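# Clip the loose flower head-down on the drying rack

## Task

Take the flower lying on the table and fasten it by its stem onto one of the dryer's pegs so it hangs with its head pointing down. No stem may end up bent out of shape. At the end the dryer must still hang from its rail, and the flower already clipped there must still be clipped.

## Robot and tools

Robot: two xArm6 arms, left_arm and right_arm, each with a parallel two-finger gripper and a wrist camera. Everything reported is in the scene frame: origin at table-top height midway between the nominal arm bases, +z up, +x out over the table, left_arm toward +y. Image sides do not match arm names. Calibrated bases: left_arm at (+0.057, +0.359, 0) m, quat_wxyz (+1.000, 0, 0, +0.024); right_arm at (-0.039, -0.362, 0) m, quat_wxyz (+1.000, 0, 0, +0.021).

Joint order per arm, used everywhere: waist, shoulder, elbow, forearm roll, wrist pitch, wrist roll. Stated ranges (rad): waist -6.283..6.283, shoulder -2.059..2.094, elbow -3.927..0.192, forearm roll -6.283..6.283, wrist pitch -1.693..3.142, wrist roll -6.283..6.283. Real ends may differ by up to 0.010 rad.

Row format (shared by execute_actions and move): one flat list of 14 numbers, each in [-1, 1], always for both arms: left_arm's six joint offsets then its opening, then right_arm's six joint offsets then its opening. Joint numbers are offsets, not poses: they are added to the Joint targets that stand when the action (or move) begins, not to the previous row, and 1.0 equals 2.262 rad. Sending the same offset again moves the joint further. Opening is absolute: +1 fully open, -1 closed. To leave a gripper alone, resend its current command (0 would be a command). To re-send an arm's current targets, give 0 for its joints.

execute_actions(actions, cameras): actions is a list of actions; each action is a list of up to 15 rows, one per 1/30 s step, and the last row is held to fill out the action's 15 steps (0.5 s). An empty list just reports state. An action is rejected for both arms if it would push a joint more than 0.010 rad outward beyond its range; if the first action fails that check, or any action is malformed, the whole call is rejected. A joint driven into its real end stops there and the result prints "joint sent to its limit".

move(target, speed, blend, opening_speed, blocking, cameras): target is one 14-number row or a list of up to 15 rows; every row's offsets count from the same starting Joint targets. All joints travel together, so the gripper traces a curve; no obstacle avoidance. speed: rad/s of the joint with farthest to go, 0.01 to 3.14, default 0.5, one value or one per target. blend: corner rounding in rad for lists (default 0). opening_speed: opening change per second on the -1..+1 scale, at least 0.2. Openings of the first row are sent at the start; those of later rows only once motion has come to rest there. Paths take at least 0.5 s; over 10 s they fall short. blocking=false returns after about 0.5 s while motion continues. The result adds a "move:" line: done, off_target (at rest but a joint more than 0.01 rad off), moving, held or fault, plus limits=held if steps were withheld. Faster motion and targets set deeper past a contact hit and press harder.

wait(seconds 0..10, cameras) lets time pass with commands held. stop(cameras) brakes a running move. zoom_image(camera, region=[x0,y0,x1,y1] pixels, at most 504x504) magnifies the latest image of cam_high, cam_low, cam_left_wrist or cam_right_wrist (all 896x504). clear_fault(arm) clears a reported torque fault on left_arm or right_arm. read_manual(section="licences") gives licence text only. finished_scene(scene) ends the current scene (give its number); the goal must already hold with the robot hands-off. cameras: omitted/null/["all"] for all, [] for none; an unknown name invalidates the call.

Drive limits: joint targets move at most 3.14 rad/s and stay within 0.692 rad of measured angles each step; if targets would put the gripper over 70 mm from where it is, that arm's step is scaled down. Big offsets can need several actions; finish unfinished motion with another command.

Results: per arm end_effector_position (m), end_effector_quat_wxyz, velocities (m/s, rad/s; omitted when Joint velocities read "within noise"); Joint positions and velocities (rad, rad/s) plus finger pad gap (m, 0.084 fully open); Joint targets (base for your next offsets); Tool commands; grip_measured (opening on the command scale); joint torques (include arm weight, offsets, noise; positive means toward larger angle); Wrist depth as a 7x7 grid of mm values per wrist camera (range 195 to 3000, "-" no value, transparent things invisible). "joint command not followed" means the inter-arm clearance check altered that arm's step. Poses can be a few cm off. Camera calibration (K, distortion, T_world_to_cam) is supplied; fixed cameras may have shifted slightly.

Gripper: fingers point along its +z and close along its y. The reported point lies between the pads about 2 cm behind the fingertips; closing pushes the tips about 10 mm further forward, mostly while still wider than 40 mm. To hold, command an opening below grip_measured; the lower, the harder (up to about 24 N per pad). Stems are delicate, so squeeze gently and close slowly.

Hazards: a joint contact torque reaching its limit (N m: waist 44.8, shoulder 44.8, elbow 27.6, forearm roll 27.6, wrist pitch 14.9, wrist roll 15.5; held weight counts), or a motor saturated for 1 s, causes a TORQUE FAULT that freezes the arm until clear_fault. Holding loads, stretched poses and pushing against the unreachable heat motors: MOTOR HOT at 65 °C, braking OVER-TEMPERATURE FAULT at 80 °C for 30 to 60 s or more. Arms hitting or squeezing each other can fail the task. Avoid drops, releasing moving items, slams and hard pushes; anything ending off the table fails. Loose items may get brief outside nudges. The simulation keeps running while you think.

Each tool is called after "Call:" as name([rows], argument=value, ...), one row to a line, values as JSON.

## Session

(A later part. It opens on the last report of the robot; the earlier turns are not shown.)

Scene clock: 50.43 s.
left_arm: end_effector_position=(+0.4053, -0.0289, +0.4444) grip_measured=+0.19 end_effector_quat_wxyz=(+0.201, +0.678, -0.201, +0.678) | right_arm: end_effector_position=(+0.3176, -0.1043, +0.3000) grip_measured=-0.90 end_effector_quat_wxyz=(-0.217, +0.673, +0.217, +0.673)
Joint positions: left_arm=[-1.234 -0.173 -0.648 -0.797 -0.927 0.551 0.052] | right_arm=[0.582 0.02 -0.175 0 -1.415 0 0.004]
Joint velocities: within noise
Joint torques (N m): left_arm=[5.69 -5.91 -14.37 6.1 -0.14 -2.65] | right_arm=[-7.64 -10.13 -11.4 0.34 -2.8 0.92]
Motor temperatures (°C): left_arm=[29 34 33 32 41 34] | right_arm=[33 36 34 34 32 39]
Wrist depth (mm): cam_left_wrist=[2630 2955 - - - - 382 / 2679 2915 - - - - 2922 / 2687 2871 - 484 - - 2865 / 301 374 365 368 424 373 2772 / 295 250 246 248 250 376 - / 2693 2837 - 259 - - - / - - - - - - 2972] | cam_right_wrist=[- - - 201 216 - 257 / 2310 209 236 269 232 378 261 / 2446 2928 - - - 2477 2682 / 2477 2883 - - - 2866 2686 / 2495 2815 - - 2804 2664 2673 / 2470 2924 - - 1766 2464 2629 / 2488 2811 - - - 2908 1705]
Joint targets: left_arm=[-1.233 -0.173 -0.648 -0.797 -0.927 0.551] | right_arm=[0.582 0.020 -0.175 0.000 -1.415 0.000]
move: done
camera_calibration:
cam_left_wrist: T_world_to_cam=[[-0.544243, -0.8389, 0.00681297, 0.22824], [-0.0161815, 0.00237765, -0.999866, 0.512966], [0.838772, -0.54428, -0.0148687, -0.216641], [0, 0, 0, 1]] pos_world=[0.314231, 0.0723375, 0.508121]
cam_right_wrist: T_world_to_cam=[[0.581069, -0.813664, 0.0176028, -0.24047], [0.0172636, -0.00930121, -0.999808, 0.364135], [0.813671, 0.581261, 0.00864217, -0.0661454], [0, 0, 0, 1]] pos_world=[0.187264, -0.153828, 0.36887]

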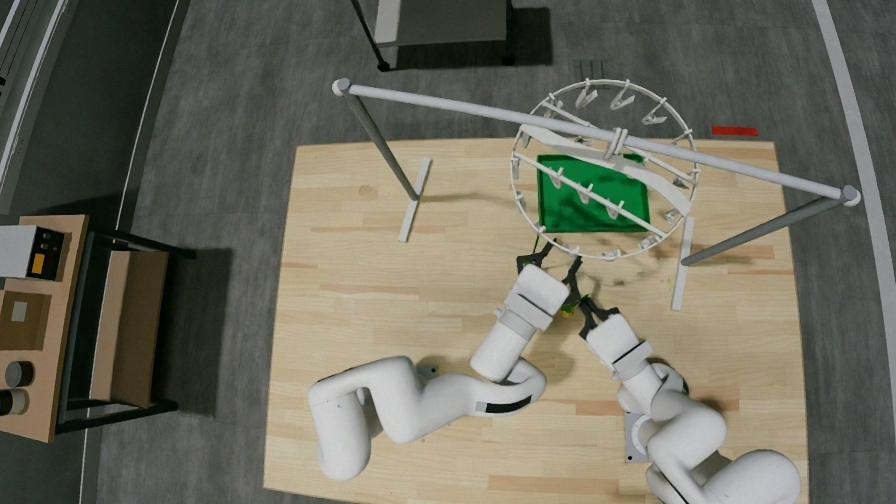

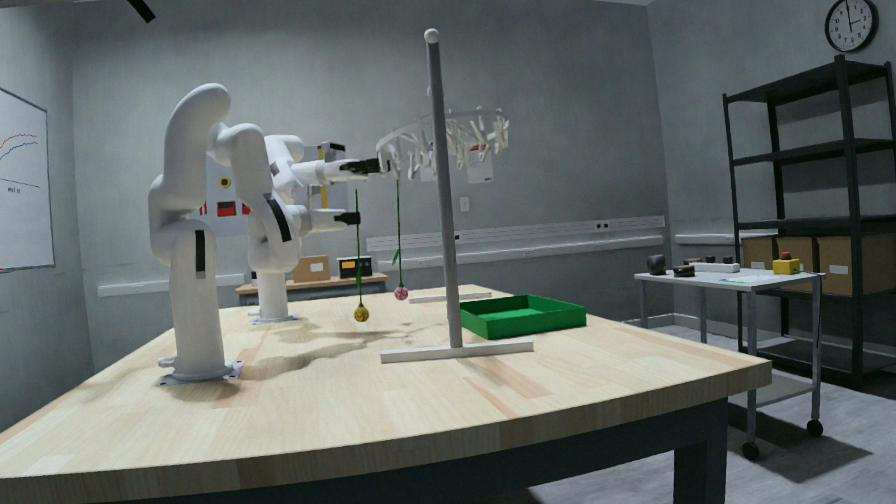

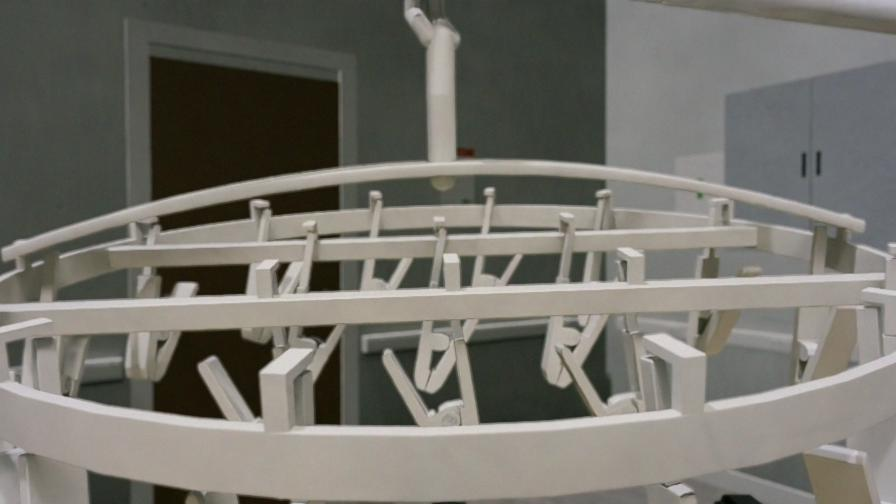

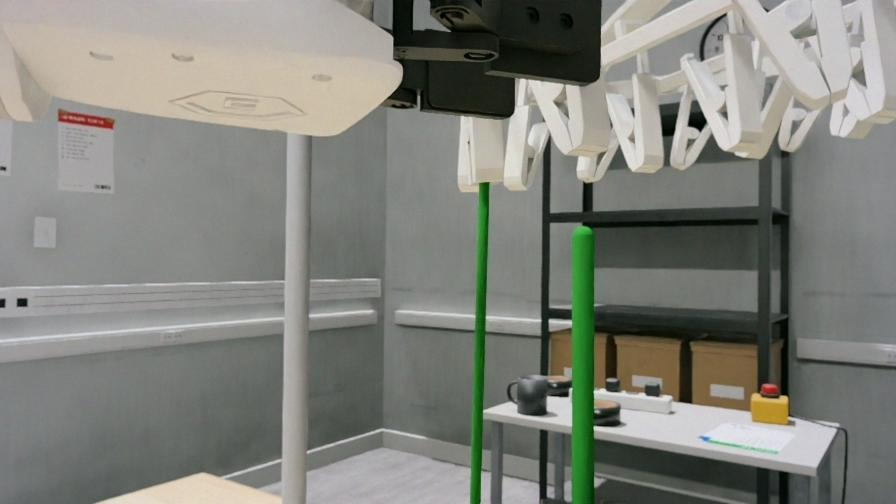

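Call:
move(target=[0,0,0,0,0,0,-0.7,0,0,0,0,0,0,-1], opening_speed=0.35, cameras=["cam_right_wrist","cam_high"])

Call:
zoom_image(camera="cam_right_wrist", region=[450, 0, 720, 240])

Call:
zoom_image(camera="cam_high", region=[500, 200, 650, 320])

Scene clock: 54.47 s.
left_arm: end_effector_position=(+0.4054, -0.0289, +0.4444) grip_measured=-0.53 end_effector_quat_wxyz=(+0.201, +0.678, -0.201, +0.678) | right_arm: end_effector_position=(+0.3176, -0.1043, +0.3000) grip_measured=-0.90 end_effector_quat_wxyz=(-0.217, +0.673, +0.217, +0.673)
Joint positions: left_arm=[-1.233 -0.173 -0.648 -0.797 -0.927 0.551 0.021] | right_arm=[0.582 0.02 -0.175 0 -1.415 0 0.004]
Joint velocities: within noise
Joint torques (N m): left_arm=[4.69 -6.93 -11.74 6.28 -0.64 -2.42] | right_arm=[-6.99 -11.46 -11.14 0.38 -2.17 0.95]
Motor temperatures (°C): left_arm=[29 34 33 32 41 34] | right_arm=[33 36 34 34 32 39]
Wrist depth (mm): cam_left_wrist=[2653 2954 - - - - 381 / 2607 2932 - - - - 2838 / 2718 2813 - 486 - - 2901 / 351 402 453 - 370 390 362 / 252 248 249 250 263 251 317 / 2696 - 351 269 - - - / - - - - - - -] | cam_right_wrist=[- - - 208 230 - 259 / 2360 209 209 255 257 378 260 / 2507 2945 - - - 2521 2564 / 2480 2916 - - - 2971 2681 / 2498 2868 - - 2776 2655 2650 / 2477 2884 - - 1762 2508 2579 / 2440 2775 - - - 2914 1704]
Joint targets: left_arm=[-1.233 -0.173 -0.648 -0.797 -0.927 0.551] | right_arm=[0.582 0.020 -0.175 0.000 -1.415 0.000]
move: done
camera_calibration:
cam_right_wrist: T_world_to_cam=[[0.581069, -0.813664, 0.0176028, -0.24047], [0.0172636, -0.00930121, -0.999808, 0.364135], [0.813671, 0.581261, 0.00864217, -0.0661454], [0, 0, 0, 1]] pos_world=[0.187264, -0.153828, 0.36887]
Images, in order (width x height): cam_high 896x504, cam_right_wrist 896x504.

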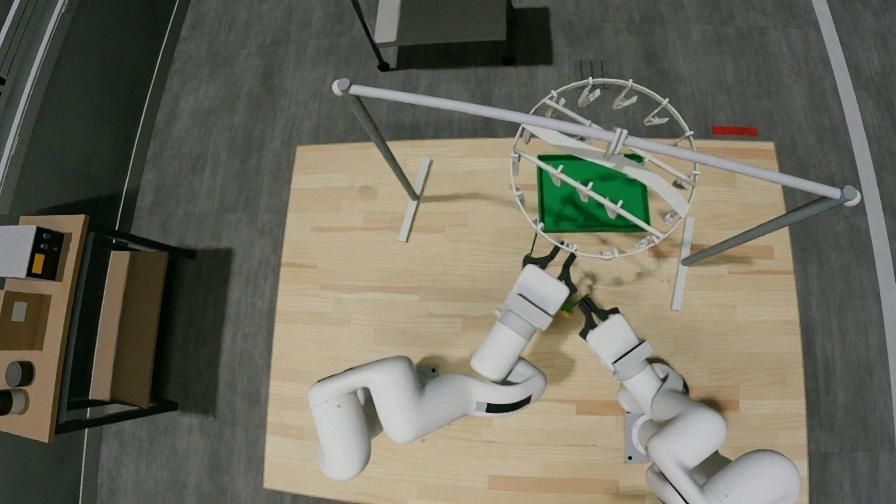

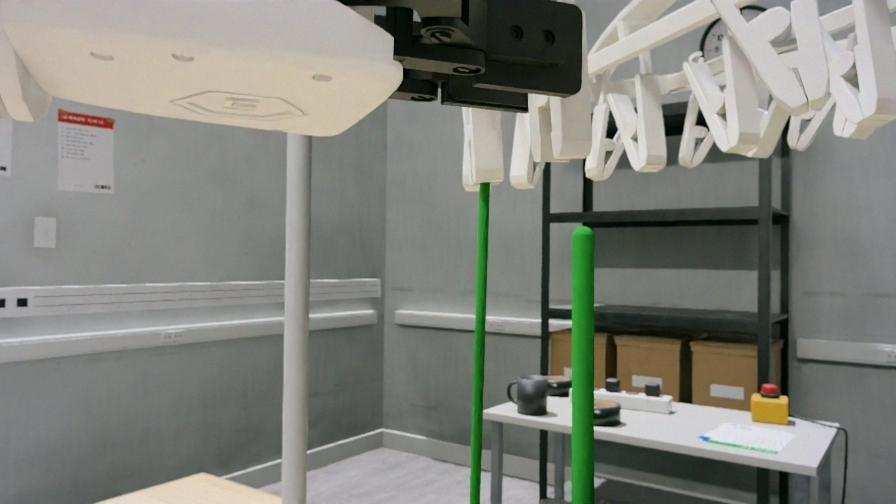

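Scaled by 1.867 from the camera's 896x504 image, which has a finer 1280x720 frame.

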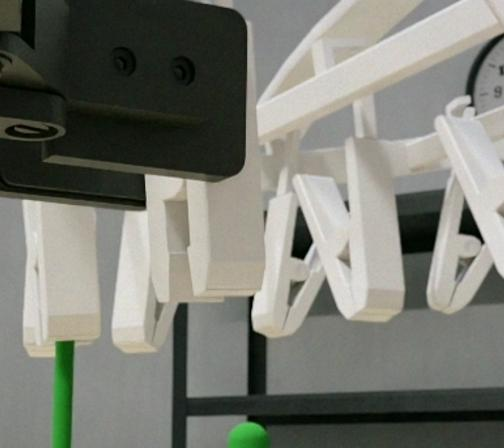

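Scaled by 3.360 from the camera's 896x504 image, which has a finer 1280x720 frame.

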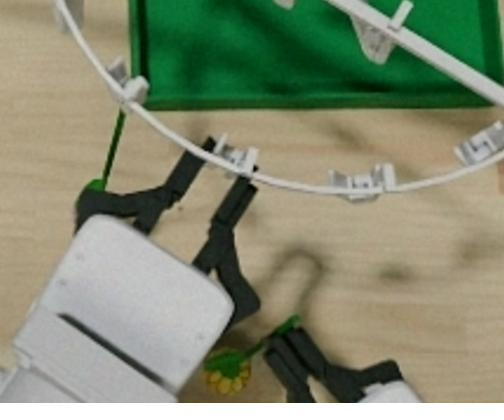

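Call:
move([
  [0,0,0,0,0,0,-0.7,-0.0074,0.0637,-0.1455,0,0.0818,0,-1],
  [0,0,0,0,0,0,-0.7,-0.0074,0.0332,-0.1439,0,0.1107,0,-1],
], speed=[0.2,0.06], cameras=["cam_right_wrist","cam_low"])

Call:
zoom_image(camera="cam_right_wrist", region=[480, 100, 700, 300])

Call:
zoom_image(camera="cam_low", region=[360, 120, 430, 220])

Scene clock: 60.60 s.
left_arm: end_effector_position=(+0.4054, -0.0289, +0.4443) grip_measured=-0.53 end_effector_quat_wxyz=(+0.201, +0.678, -0.201, +0.678) | right_arm: end_effector_position=(+0.4022, -0.0543, +0.3369) grip_measured=-0.90 end_effector_quat_wxyz=(-0.212, +0.675, +0.212, +0.675)
Joint positions: left_arm=[-1.233 -0.173 -0.648 -0.797 -0.927 0.551 0.021] | right_arm=[0.566 0.095 -0.501 0 -1.165 0 0.004]
Joint velocities: within noise
Joint torques (N m): left_arm=[2.98 -7.52 -11.94 5.34 -1.44 -2.2] | right_arm=[-9.61 -32.72 -12.74 0.52 -1.7 0.68]
Motor temperatures (°C): left_arm=[29 34 33 32 41 34] | right_arm=[33 36 34 34 32 39]
Wrist depth (mm): cam_left_wrist=[2634 2911 - - - - 382 / 2612 2943 - - - - 2899 / 2680 2881 - 487 - - 2870 / 352 402 455 - 369 390 362 / 252 248 249 250 262 251 317 / 2697 - 351 269 - - - / - - - - - - -] | cam_right_wrist=[- - - - - - - / - - - - - - - / 2486 - - - - 289 - / 2468 2845 - - - 2833 2612 / 2461 2728 - - 2947 2483 2590 / 2487 2788 - - 1830 2441 2495 / 2429 2751 - - 2731 1660 1656]
Joint targets: left_arm=[-1.233 -0.173 -0.648 -0.797 -0.927 0.551] | right_arm=[0.566 0.095 -0.501 0.000 -1.165 0.000]
move: done
camera_calibration:
cam_right_wrist: T_world_to_cam=[[0.567353, -0.823284, 0.0177176, -0.244737], [0.0170876, -0.00974077, -0.999807, 0.400168], [0.823297, 0.567546, 0.00854151, -0.168903], [0, 0, 0, 1]] pos_world=[0.271071, -0.10173, 0.40587]
Images, in order (width x height): cam_low 896x504, cam_right_wrist 896x504.

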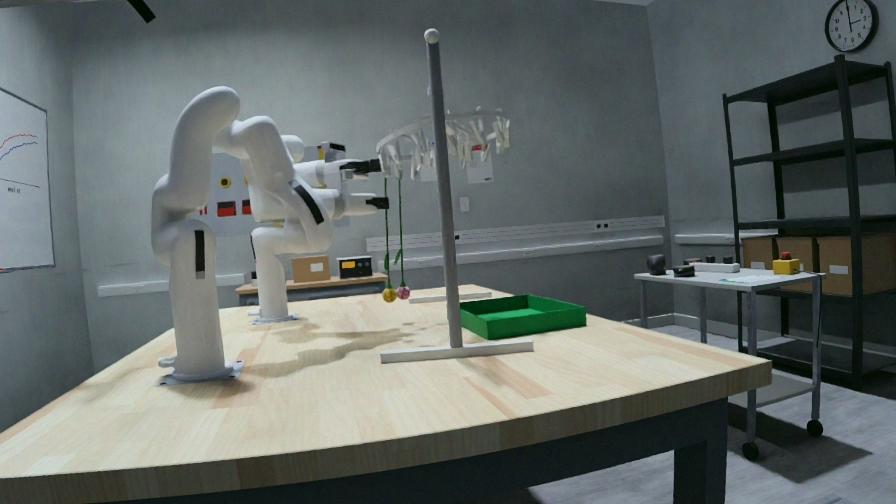

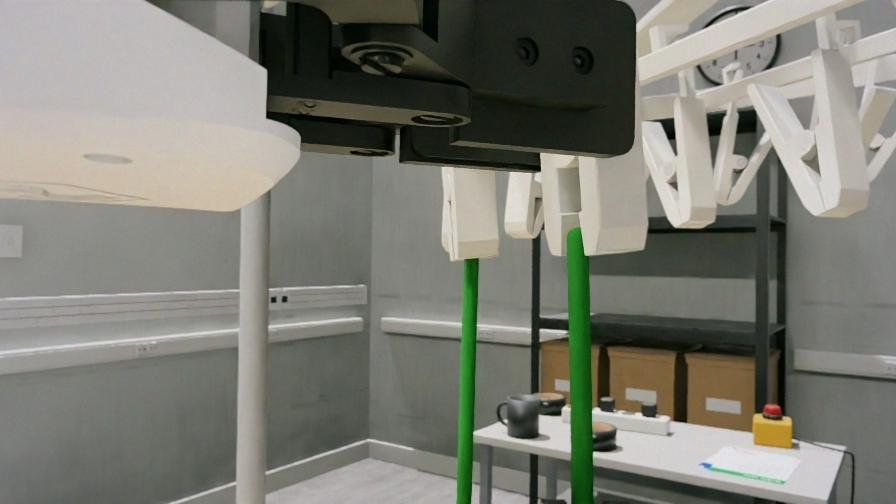

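Scaled by 2.291 from the camera's 896x504 image, which has a finer 1280x720 frame.

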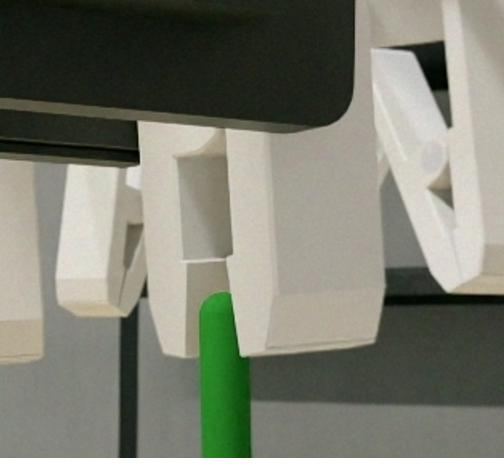

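Scaled by 5.040 from the camera's 896x504 image, which has a finer 1280x720 frame.

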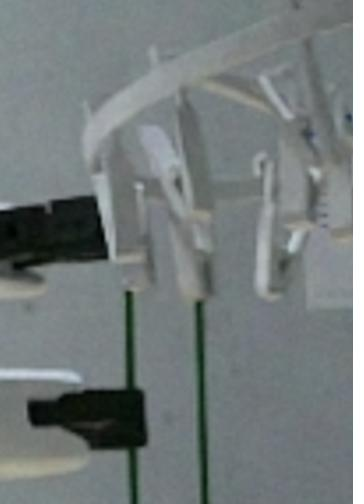

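Call:
move(target=[0,0,0,0,0,0,-0.7,-0.0017,-0.0117,-0.003,0,0.0147,0,-1], speed=0.04, cameras=["cam_right_wrist"])

Call:
zoom_image(camera="cam_right_wrist", region=[480, 130, 700, 330])

Scene clock: 63.70 s.
left_arm: end_effector_position=(+0.4054, -0.0289, +0.4443) grip_measured=-0.53 end_effector_quat_wxyz=(+0.201, +0.678, -0.201, +0.678) | right_arm: end_effector_position=(+0.4050, -0.0549, +0.3460) grip_measured=-0.90 end_effector_quat_wxyz=(-0.210, +0.675, +0.211, +0.675)
Joint positions: left_arm=[-1.233 -0.173 -0.648 -0.797 -0.927 0.551 0.021] | right_arm=[0.562 0.069 -0.508 0 -1.132 0 0.004]
Joint velocities: within noise
Joint torques (N m): left_arm=[2.02 -7.89 -12.24 5.29 -1.81 -2.03] | right_arm=[-10.55 -32.81 -16.92 0.8 -1.72 0.69]
Motor temperatures (°C): left_arm=[29 34 33 32 41 34] | right_arm=[33 36 34 34 32 39]
Wrist depth (mm): cam_left_wrist=[2693 2949 - - - - 380 / 2707 2967 - - - - 2839 / 2651 2895 - 486 - - 2905 / 352 403 455 - 370 390 361 / 252 249 249 250 262 251 317 / 2700 - 351 268 - - - / - - - - - - -] | cam_right_wrist=[- - - - - 320 221 / - - - - - - - / - - - - - 282 309 / 2462 2764 - - - 2767 2531 / 2446 2742 - - - 2653 2549 / 2462 2777 - - 1953 2476 2588 / 2440 2862 - - 1654 1496 1659]
Joint targets: left_arm=[-1.233 -0.173 -0.648 -0.797 -0.927 0.551] | right_arm=[0.562 0.069 -0.508 0.000 -1.132 0.000]
move: done
camera_calibration:
cam_right_wrist: T_world_to_cam=[[0.564266, -0.825402, 0.0177526, -0.245822], [0.0170705, -0.00983381, -0.999806, 0.409116], [0.825417, 0.564459, 0.00854116, -0.171971], [0, 0, 0, 1]] pos_world=[0.273673, -0.101808, 0.41487]
Images, in order (width x height): cam_right_wrist 896x504.

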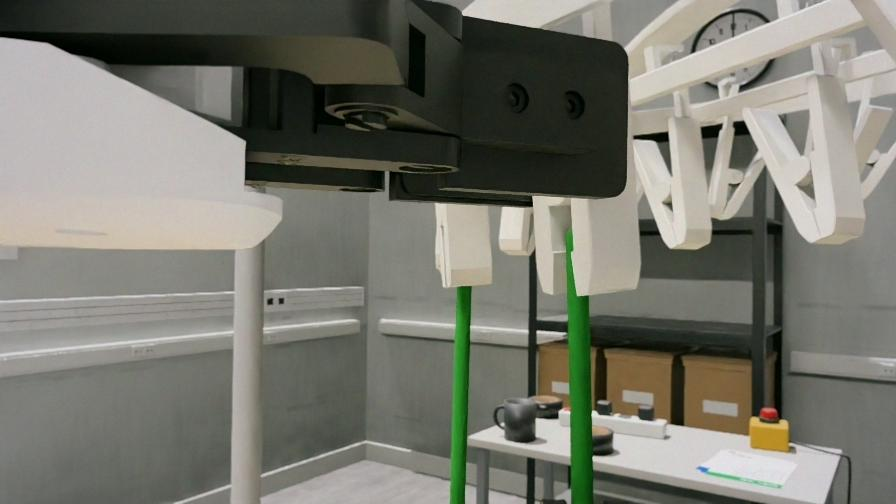

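Scaled by 2.291 from the camera's 896x504 image, which has a finer 1280x720 frame.

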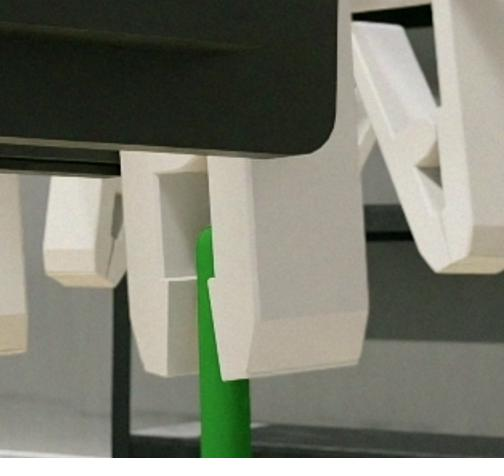

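Call:
move(target=[0,0,0,0,0,0,-0.7,-0.0022,0.0035,-0.005,0,0.0014,0,-1], speed=0.04, cameras=["cam_right_wrist"])

Call:
zoom_image(camera="cam_right_wrist", region=[480, 130, 700, 330])

Scene clock: 66.03 s.
left_arm: end_effector_position=(+0.4054, -0.0289, +0.4443) grip_measured=-0.53 end_effector_quat_wxyz=(+0.201, +0.678, -0.201, +0.678) | right_arm: end_effector_position=(+0.4090, -0.0554, +0.3462) grip_measured=-0.90 end_effector_quat_wxyz=(-0.209, +0.676, +0.209, +0.676)
Joint positions: left_arm=[-1.233 -0.173 -0.648 -0.797 -0.927 0.551 0.021] | right_arm=[0.557 0.076 -0.519 0 -1.129 0 0.004]
Joint velocities: within noise
Joint torques (N m): left_arm=[1.37 -8.47 -12.3 5.03 -2.11 -1.91] | right_arm=[-9.98 -15.15 -17.13 0.44 -1.28 0.66]
Motor temperatures (°C): left_arm=[29 34 33 32 41 34] | right_arm=[33 36 34 34 32 39]
Wrist depth (mm): cam_left_wrist=[2641 2971 - - - - 381 / 2640 2932 - - - - 2855 / 2658 2886 - 485 - - 2831 / 352 404 453 - 370 390 362 / 252 249 249 250 262 251 317 / 2645 - 351 269 - - - / - - - - - - -] | cam_right_wrist=[- - - - - 313 215 / - - - - - - - / - - - - - 277 309 / 2428 592 - - - 2756 2548 / 2414 2632 - - - 2691 2573 / 2489 2707 - - 2604 2464 2545 / 2428 2805 - - 1687 1504 1690]
Joint targets: left_arm=[-1.233 -0.173 -0.648 -0.797 -0.927 0.551] | right_arm=[0.557 0.076 -0.519 0.000 -1.129 0.000]
move: done
camera_calibration:
cam_right_wrist: T_world_to_cam=[[0.560157, -0.828197, 0.0177466, -0.246925], [0.0172661, -0.00974578, -0.999803, 0.409306], [0.828207, 0.560353, 0.00884055, -0.176557], [0, 0, 0, 1]] pos_world=[0.277475, -0.101579, 0.415168]
Images, in order (width x height): cam_right_wrist 896x504.

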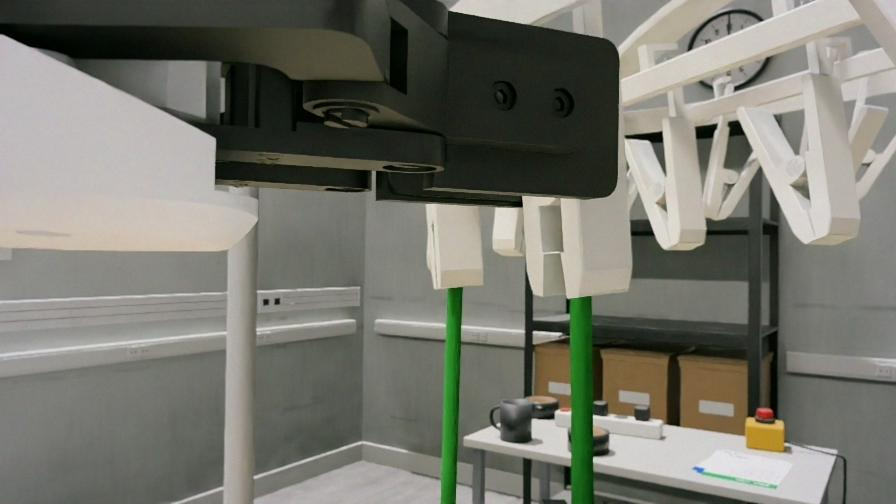

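Scaled by 2.291 from the camera's 896x504 image, which has a finer 1280x720 frame.

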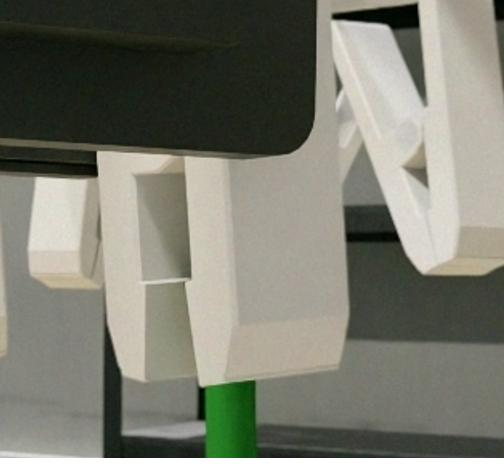

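Stem is now well inside the jaw. Releasing the peg onto it.

Call:
move(target=[0,0,0,0,0,0,0.2,0,0,0,0,0,0,-1], opening_speed=0.25, cameras=["cam_right_wrist","cam_high"])

Call:
zoom_image(camera="cam_right_wrist", region=[480, 130, 700, 330])

Call:
zoom_image(camera="cam_high", region=[500, 200, 650, 320])

Scene clock: 70.67 s.
left_arm: end_effector_position=(+0.4054, -0.0289, +0.4444) grip_measured=+0.19 end_effector_quat_wxyz=(+0.201, +0.678, -0.201, +0.678) | right_arm: end_effector_position=(+0.4091, -0.0554, +0.3462) grip_measured=-0.90 end_effector_quat_wxyz=(-0.209, +0.676, +0.209, +0.676)
Joint positions: left_arm=[-1.233 -0.173 -0.648 -0.797 -0.927 0.551 0.052] | right_arm=[0.557 0.076 -0.519 0 -1.128 0 0.004]
Joint velocities: within noise
Joint torques (N m): left_arm=[0.22 -9.03 -12.41 4.77 -2.55 -1.69] | right_arm=[-8.4 -16.76 -13.78 1.08 -2.09 0.56]
Motor temperatures (°C): left_arm=[29 34 32 32 41 34] | right_arm=[33 36 34 34 32 39]
Wrist depth (mm): cam_left_wrist=[2641 2924 - - - - 382 / 2637 2959 - - - - 2841 / 2671 2919 - 486 - - 2827 / 351 415 366 368 424 376 2790 / 294 249 248 249 266 376 - / 2658 2839 - 259 - - - / - - - - - - 2941] | cam_right_wrist=[- - - - - 276 209 / - - - - - - - / - - - - - 274 - / 2473 593 - - - 2709 2527 / 2427 2663 - - - 2703 2606 / 2443 2719 - - 2574 2464 2544 / 2453 2829 - - 1669 1492 1668]
Joint targets: left_arm=[-1.233 -0.173 -0.648 -0.797 -0.927 0.551] | right_arm=[0.557 0.076 -0.519 0.000 -1.129 0.000]
move: done
camera_calibration:
cam_right_wrist: T_world_to_cam=[[0.560088, -0.828243, 0.0177456, -0.246966], [0.0172653, -0.00974592, -0.999803, 0.409304], [0.828253, 0.560284, 0.00884128, -0.17666], [0, 0, 0, 1]] pos_world=[0.277575, -0.101579, 0.415168]
Images, in order (width x height): cam_high 896x504, cam_right_wrist 896x504.

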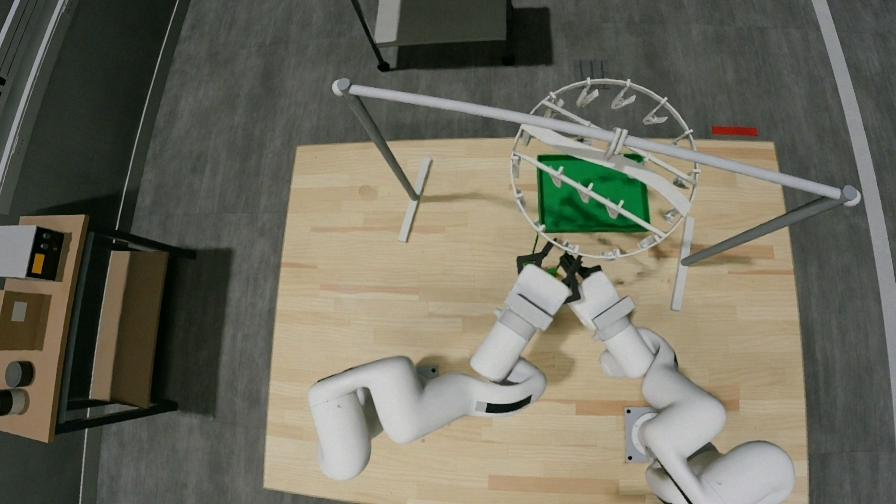

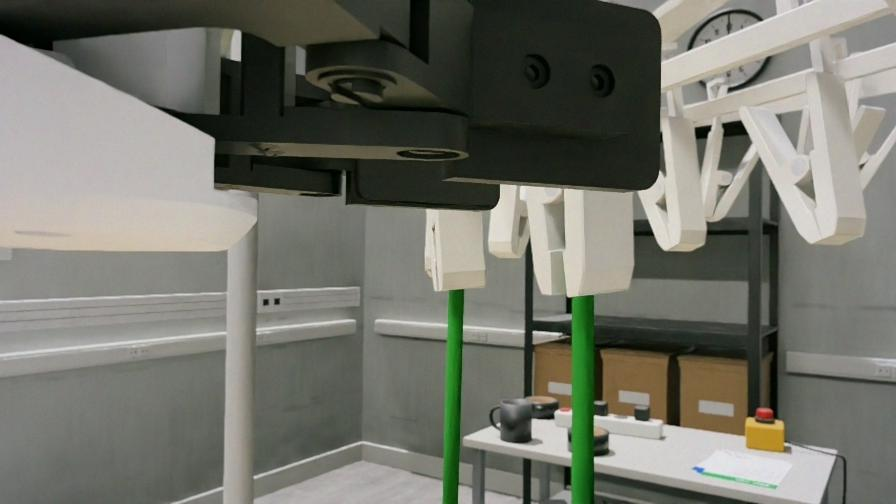

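Scaled by 2.291 from the camera's 896x504 image, which has a finer 1280x720 frame.

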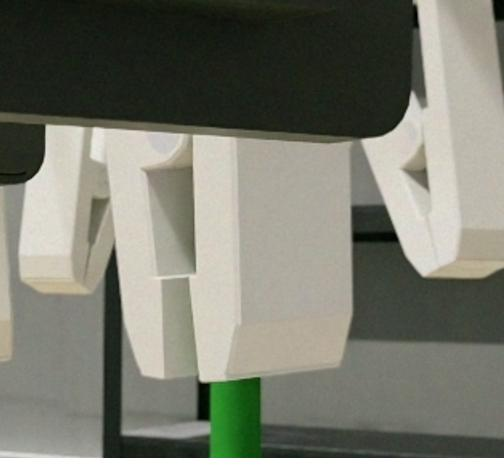

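Scaled by 3.360 from the camera's 896x504 image, which has a finer 1280x720 frame.

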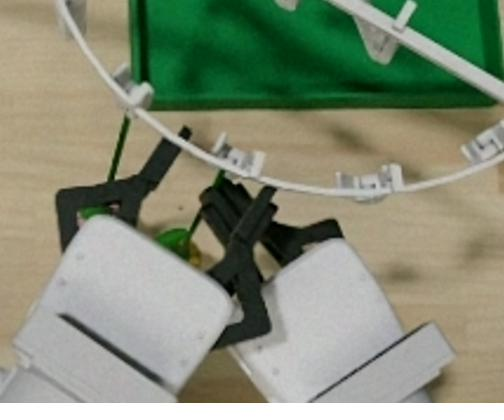

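Call:
move(target=[0,0,0,0,0,0,0.2,0,0,0,0,0,0,-0.3], opening_speed=0.2, cameras=["cam_right_wrist"])

Call:
move(target=[0,0,0,0,0,0,0.2,0,-0.131,0.1518,0,-0.0208,0,-0.3], speed=0.15, cameras=["cam_right_wrist"])

Call:
move(target=[-0.0949,-0.094,0.0755,-0.1026,-0.0449,0.0698,0.2,0,0,0,0,0,0,-0.3], speed=0.12)

Call:
zoom_image(camera="cam_low", region=[340, 90, 510, 310])

Call:
zoom_image(camera="cam_right_wrist", region=[400, 50, 800, 450])

Scene clock: 75.73 s.
left_arm: end_effector_position=(+0.4054, -0.0289, +0.4444) grip_measured=+0.19 end_effector_quat_wxyz=(+0.201, +0.678, -0.201, +0.678) | right_arm: end_effector_position=(+0.4091, -0.0554, +0.3462) grip_measured=-0.32 end_effector_quat_wxyz=(-0.209, +0.676, +0.209, +0.676)
Joint positions: left_arm=[-1.233 -0.173 -0.648 -0.797 -0.927 0.551 0.052] | right_arm=[0.557 0.076 -0.519 0 -1.129 0 0.03]
Joint velocities: within noise
Joint torques (N m): left_arm=[-1.15 -10.13 -12.56 4.16 -2.41 -1.46] | right_arm=[-7 -18.18 -14.12 0.84 -3.33 0.43]
Motor temperatures (°C): left_arm=[29 34 32 32 41 34] | right_arm=[33 36 34 34 32 39]
Wrist depth (mm): cam_left_wrist=[2652 2928 - - - - 382 / 2689 2910 - - - - 2835 / 2670 2783 479 486 - - 2906 / 304 403 368 - 443 380 2690 / 297 250 249 251 253 379 295 / 2631 2824 351 353 363 - - / - - - - - - -] | cam_right_wrist=[- - - - - 314 217 / - - - - - - - / - - - - - 276 - / 2422 590 - - - 2720 2580 / 2443 2646 - - - 2498 2555 / 2465 2750 - - 2622 2453 2562 / 2421 2807 - - 1658 1491 1685]
Joint targets: left_arm=[-1.233 -0.173 -0.648 -0.797 -0.927 0.551] | right_arm=[0.557 0.076 -0.519 0.000 -1.129 0.000]
move: done
camera_calibration:
cam_right_wrist: T_world_to_cam=[[0.560088, -0.828243, 0.0177456, -0.246966], [0.0172653, -0.00974592, -0.999803, 0.409304], [0.828253, 0.560284, 0.00884128, -0.17666], [0, 0, 0, 1]] pos_world=[0.277575, -0.101579, 0.415168]
Images, in order (width x height): cam_right_wrist 896x504.

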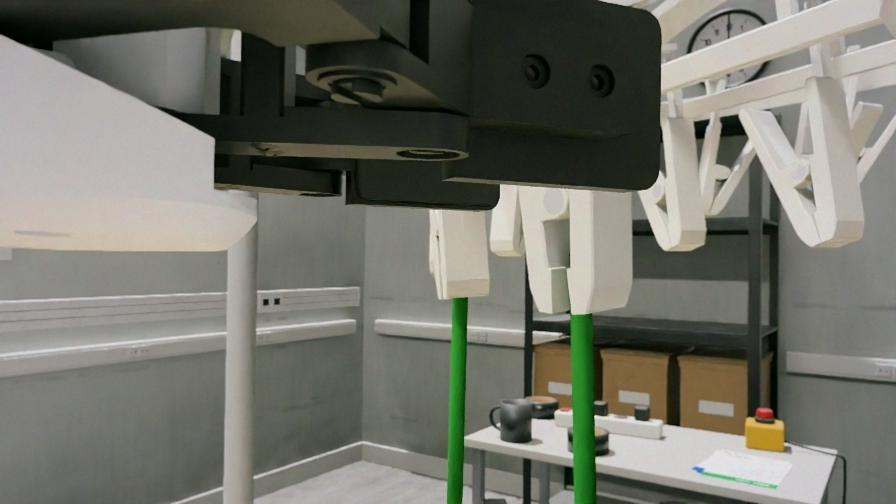

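Scene clock: 78.50 s.
left_arm: end_effector_position=(+0.4054, -0.0289, +0.4444) grip_measured=+0.19 end_effector_quat_wxyz=(+0.201, +0.678, -0.201, +0.678) | right_arm: end_effector_position=(+0.3281, -0.1107, +0.3461) grip_measured=-0.32 end_effector_quat_wxyz=(-0.209, +0.676, +0.209, +0.676)
Joint positions: left_arm=[-1.233 -0.173 -0.648 -0.797 -0.927 0.551 0.052] | right_arm=[0.557 -0.22 -0.176 0 -1.176 0 0.03]
Joint velocities: within noise
Joint torques (N m): left_arm=[-1.8 -10.47 -12.75 4 -2.33 -1.21] | right_arm=[-5.47 -23.44 -12.18 1.12 -3.65 0.34]
Motor temperatures (°C): left_arm=[29 34 32 32 41 34] | right_arm=[33 36 34 34 32 39]
Wrist depth (mm): cam_left_wrist=[2649 2915 - - - - 382 / 2694 2929 - - - - 2841 / 2648 2808 479 486 - - 2868 / 304 402 367 - 442 380 2703 / 297 250 250 251 252 379 295 / 2719 2825 351 353 362 - - / - - - - - - -] | cam_right_wrist=[2554 - - - - - 245 / - - - 241 219 418 336 / - - - 201 217 318 257 / 2498 - - - 2675 - 2555 / 2520 2936 - - - 2748 2583 / 2535 - - - 1887 2505 2590 / 2544 - - - - 1676 2573]
Joint targets: left_arm=[-1.233 -0.173 -0.648 -0.797 -0.927 0.551] | right_arm=[0.557 -0.220 -0.176 0.000 -1.176 0.000]
move: done
camera_calibration:
cam_right_wrist: T_world_to_cam=[[0.560089, -0.828244, 0.0176623, -0.247363], [0.0172192, -0.00967659, -0.999805, 0.409985], [0.828253, 0.560284, 0.00884194, -0.0785866], [0, 0, 0, 1]] pos_world=[0.196575, -0.156879, 0.414969]
Images, in order (width x height): cam_right_wrist 896x504.

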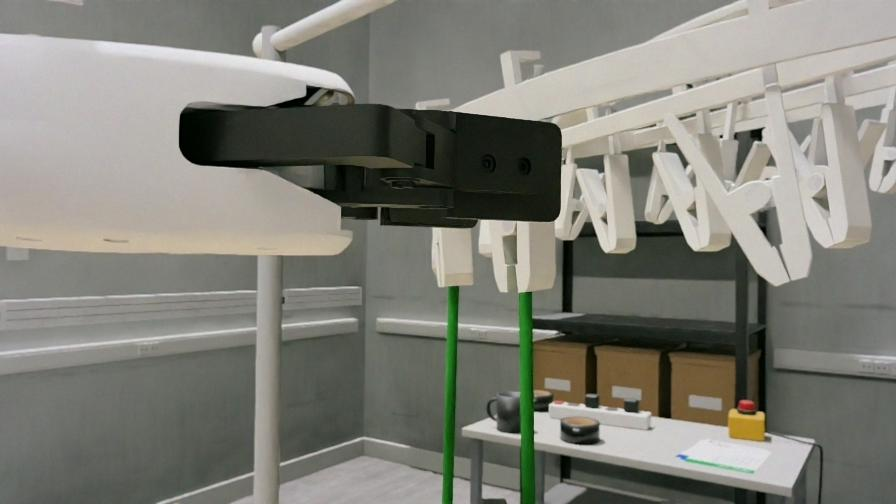

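Scene clock: 80.90 s.
left_arm: end_effector_position=(+0.3382, +0.0144, +0.4444) grip_measured=+0.19 end_effector_quat_wxyz=(+0.201, +0.678, -0.201, +0.678) | right_arm: end_effector_position=(+0.3280, -0.1107, +0.3461) grip_measured=-0.32 end_effector_quat_wxyz=(-0.209, +0.676, +0.209, +0.676)
Joint positions: left_arm=[-1.448 -0.385 -0.478 -1.029 -1.028 0.709 0.052] | right_arm=[0.557 -0.22 -0.176 0 -1.176 0 0.03]
Joint velocities: within noise
Joint torques (N m): left_arm=[-5.75 -14.93 -10.73 -2.44 -2.31 2.77] | right_arm=[-4.97 -22.62 -14.66 1.21 -3.45 0.14]
Motor temperatures (°C): left_arm=[29 34 32 32 41 34] | right_arm=[33 36 34 34 32 39]
Wrist depth (mm): cam_left_wrist=[2741 2965 - 383 418 - - / 2707 - - - - - - / 2715 2933 - - - - - / 394 449 451 549 - 479 - / 331 394 344 348 351 345 - / - 260 232 227 234 278 - / 2734 - - - - - -] | cam_right_wrist=[2489 - - - - 347 - / - - - - 223 201 441 / - - - - 246 415 266 / 2497 - - 311 387 2922 2572 / 2536 2921 - - - 2736 2636 / 2502 - - - 1863 2507 2626 / 2572 - - 1806 - 1672 2580]
Joint targets: left_arm=[-1.448 -0.385 -0.477 -1.029 -1.028 0.709] | right_arm=[0.557 -0.220 -0.176 0.000 -1.176 0.000]
move: done
camera_calibration:
cam_left_wrist: T_world_to_cam=[[-0.54394, -0.839097, 0.0068076, 0.227995], [-0.0162633, 0.00243068, -0.999865, 0.511891], [0.838967, -0.543977, -0.0149686, -0.136821], [0, 0, 0, 1]] pos_world=[0.247129, 0.115638, 0.508221]
cam_right_wrist: T_world_to_cam=[[0.560088, -0.828243, 0.0177456, -0.247424], [0.0172653, -0.00974592, -0.999803, 0.409965], [0.828253, 0.560284, 0.00884128, -0.0784476], [0, 0, 0, 1]] pos_world=[0.196475, -0.156979, 0.414968]

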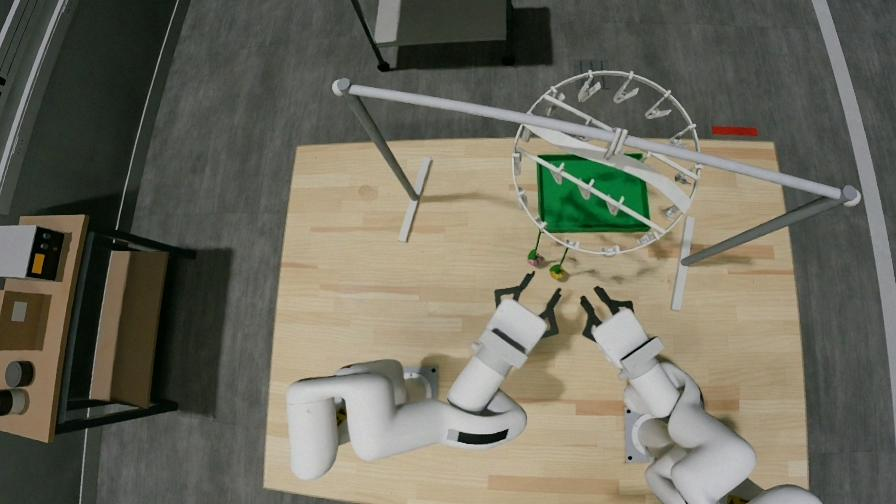

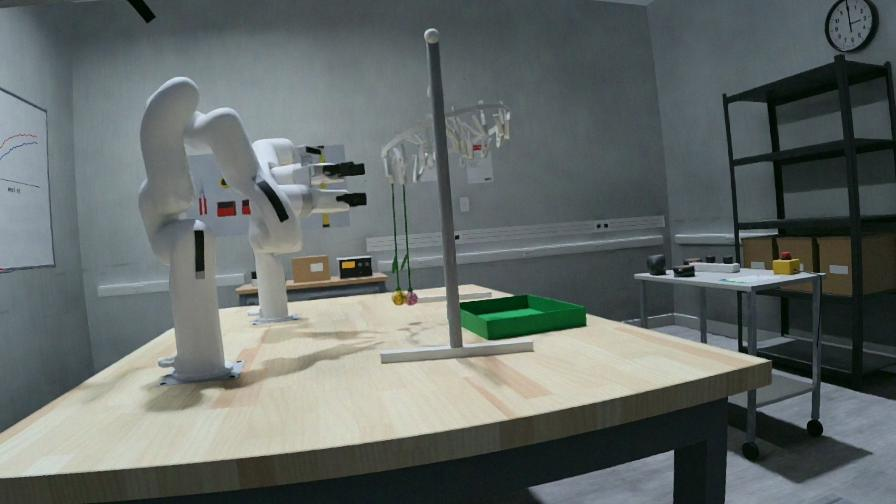

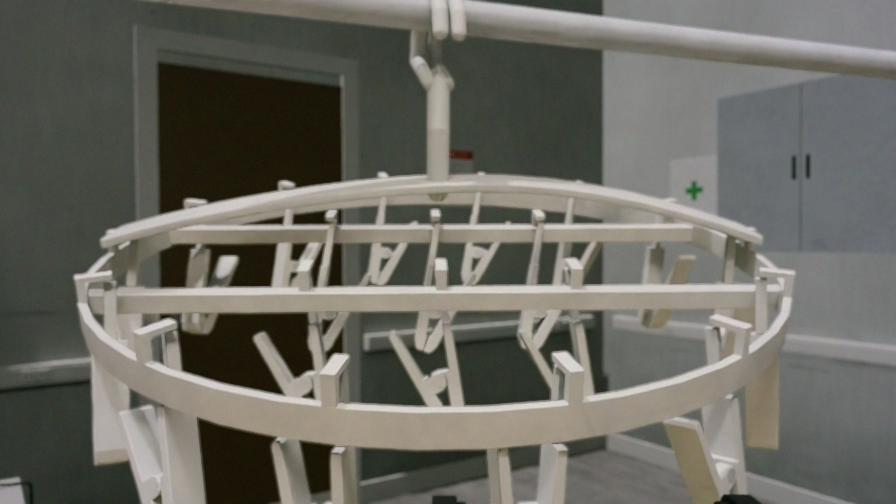

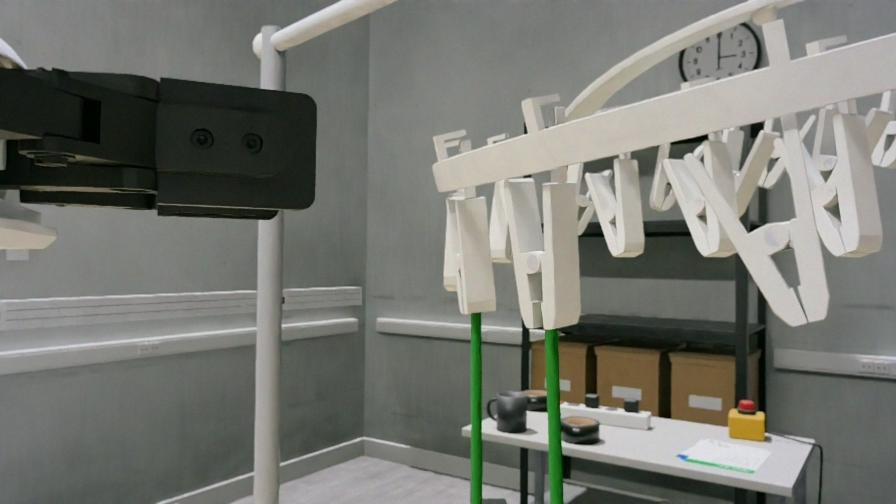

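Scaled by 2.291 from the camera's 896x504 image, which has a finer 1280x720 frame.

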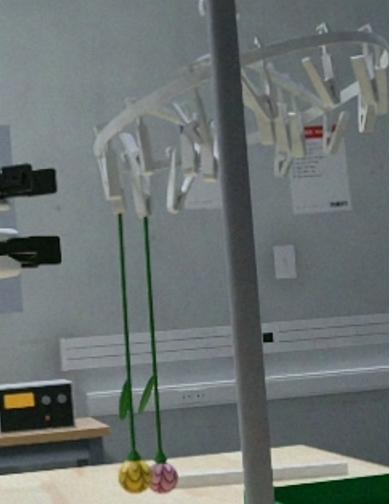

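Scaled by 1.260 from the camera's 896x504 image, which has a finer 1280x720 frame.

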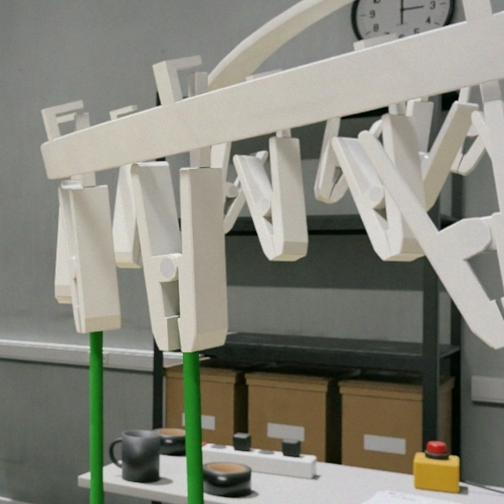

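Call:
wait(seconds=1, cameras=[])

Call:
finished_scene(scene=2)

Scene clock: 82.20 s.
left_arm: end_effector_position=(+0.3382, +0.0144, +0.4444) grip_measured=+0.19 end_effector_quat_wxyz=(+0.201, +0.678, -0.201, +0.678) | right_arm: end_effector_position=(+0.3280, -0.1107, +0.3461) grip_measured=-0.32 end_effector_quat_wxyz=(-0.209, +0.676, +0.209, +0.676)
Joint positions: left_arm=[-1.448 -0.385 -0.477 -1.029 -1.028 0.709 0.052] | right_arm=[0.557 -0.22 -0.176 0 -1.176 0 0.03]
Joint velocities: within noise
Joint torques (N m): left_arm=[-5.58 -14.43 -11.78 -2.42 -2.39 2.61] | right_arm=[-4.18 -22.42 -15.31 1.52 -3.17 0.15]
Motor temperatures (°C): left_arm=[29 34 32 32 41 34] | right_arm=[33 36 34 34 32 39]
Wrist depth (mm): cam_left_wrist=[2728 2952 - 383 419 - - / 2733 2989 - - - - - / 2721 2924 - - - - 2997 / 2583 449 452 548 - 478 - / 332 393 344 348 440 344 - / - 260 232 227 233 278 - / 2789 270 - - - - -] | cam_right_wrist=[2541 - - - - 347 - / - - - - 223 201 441 / - - - 294 246 415 266 / 2557 - - - 257 2955 2626 / 2502 2891 - - - 2646 2658 / 2526 - - - 1911 2442 2603 / 2475 - - - - 1689 2587]
Joint targets: left_arm=[-1.448 -0.385 -0.477 -1.029 -1.028 0.709] | right_arm=[0.557 -0.220 -0.176 0.000 -1.176 0.000]
Tool commands: left_gripper/opening=+0.2 right_gripper/opening=-0.3
wait: 1.00 s; at rest from the start
No camera images: "cameras" was empty.

The scene is finished: the task was done.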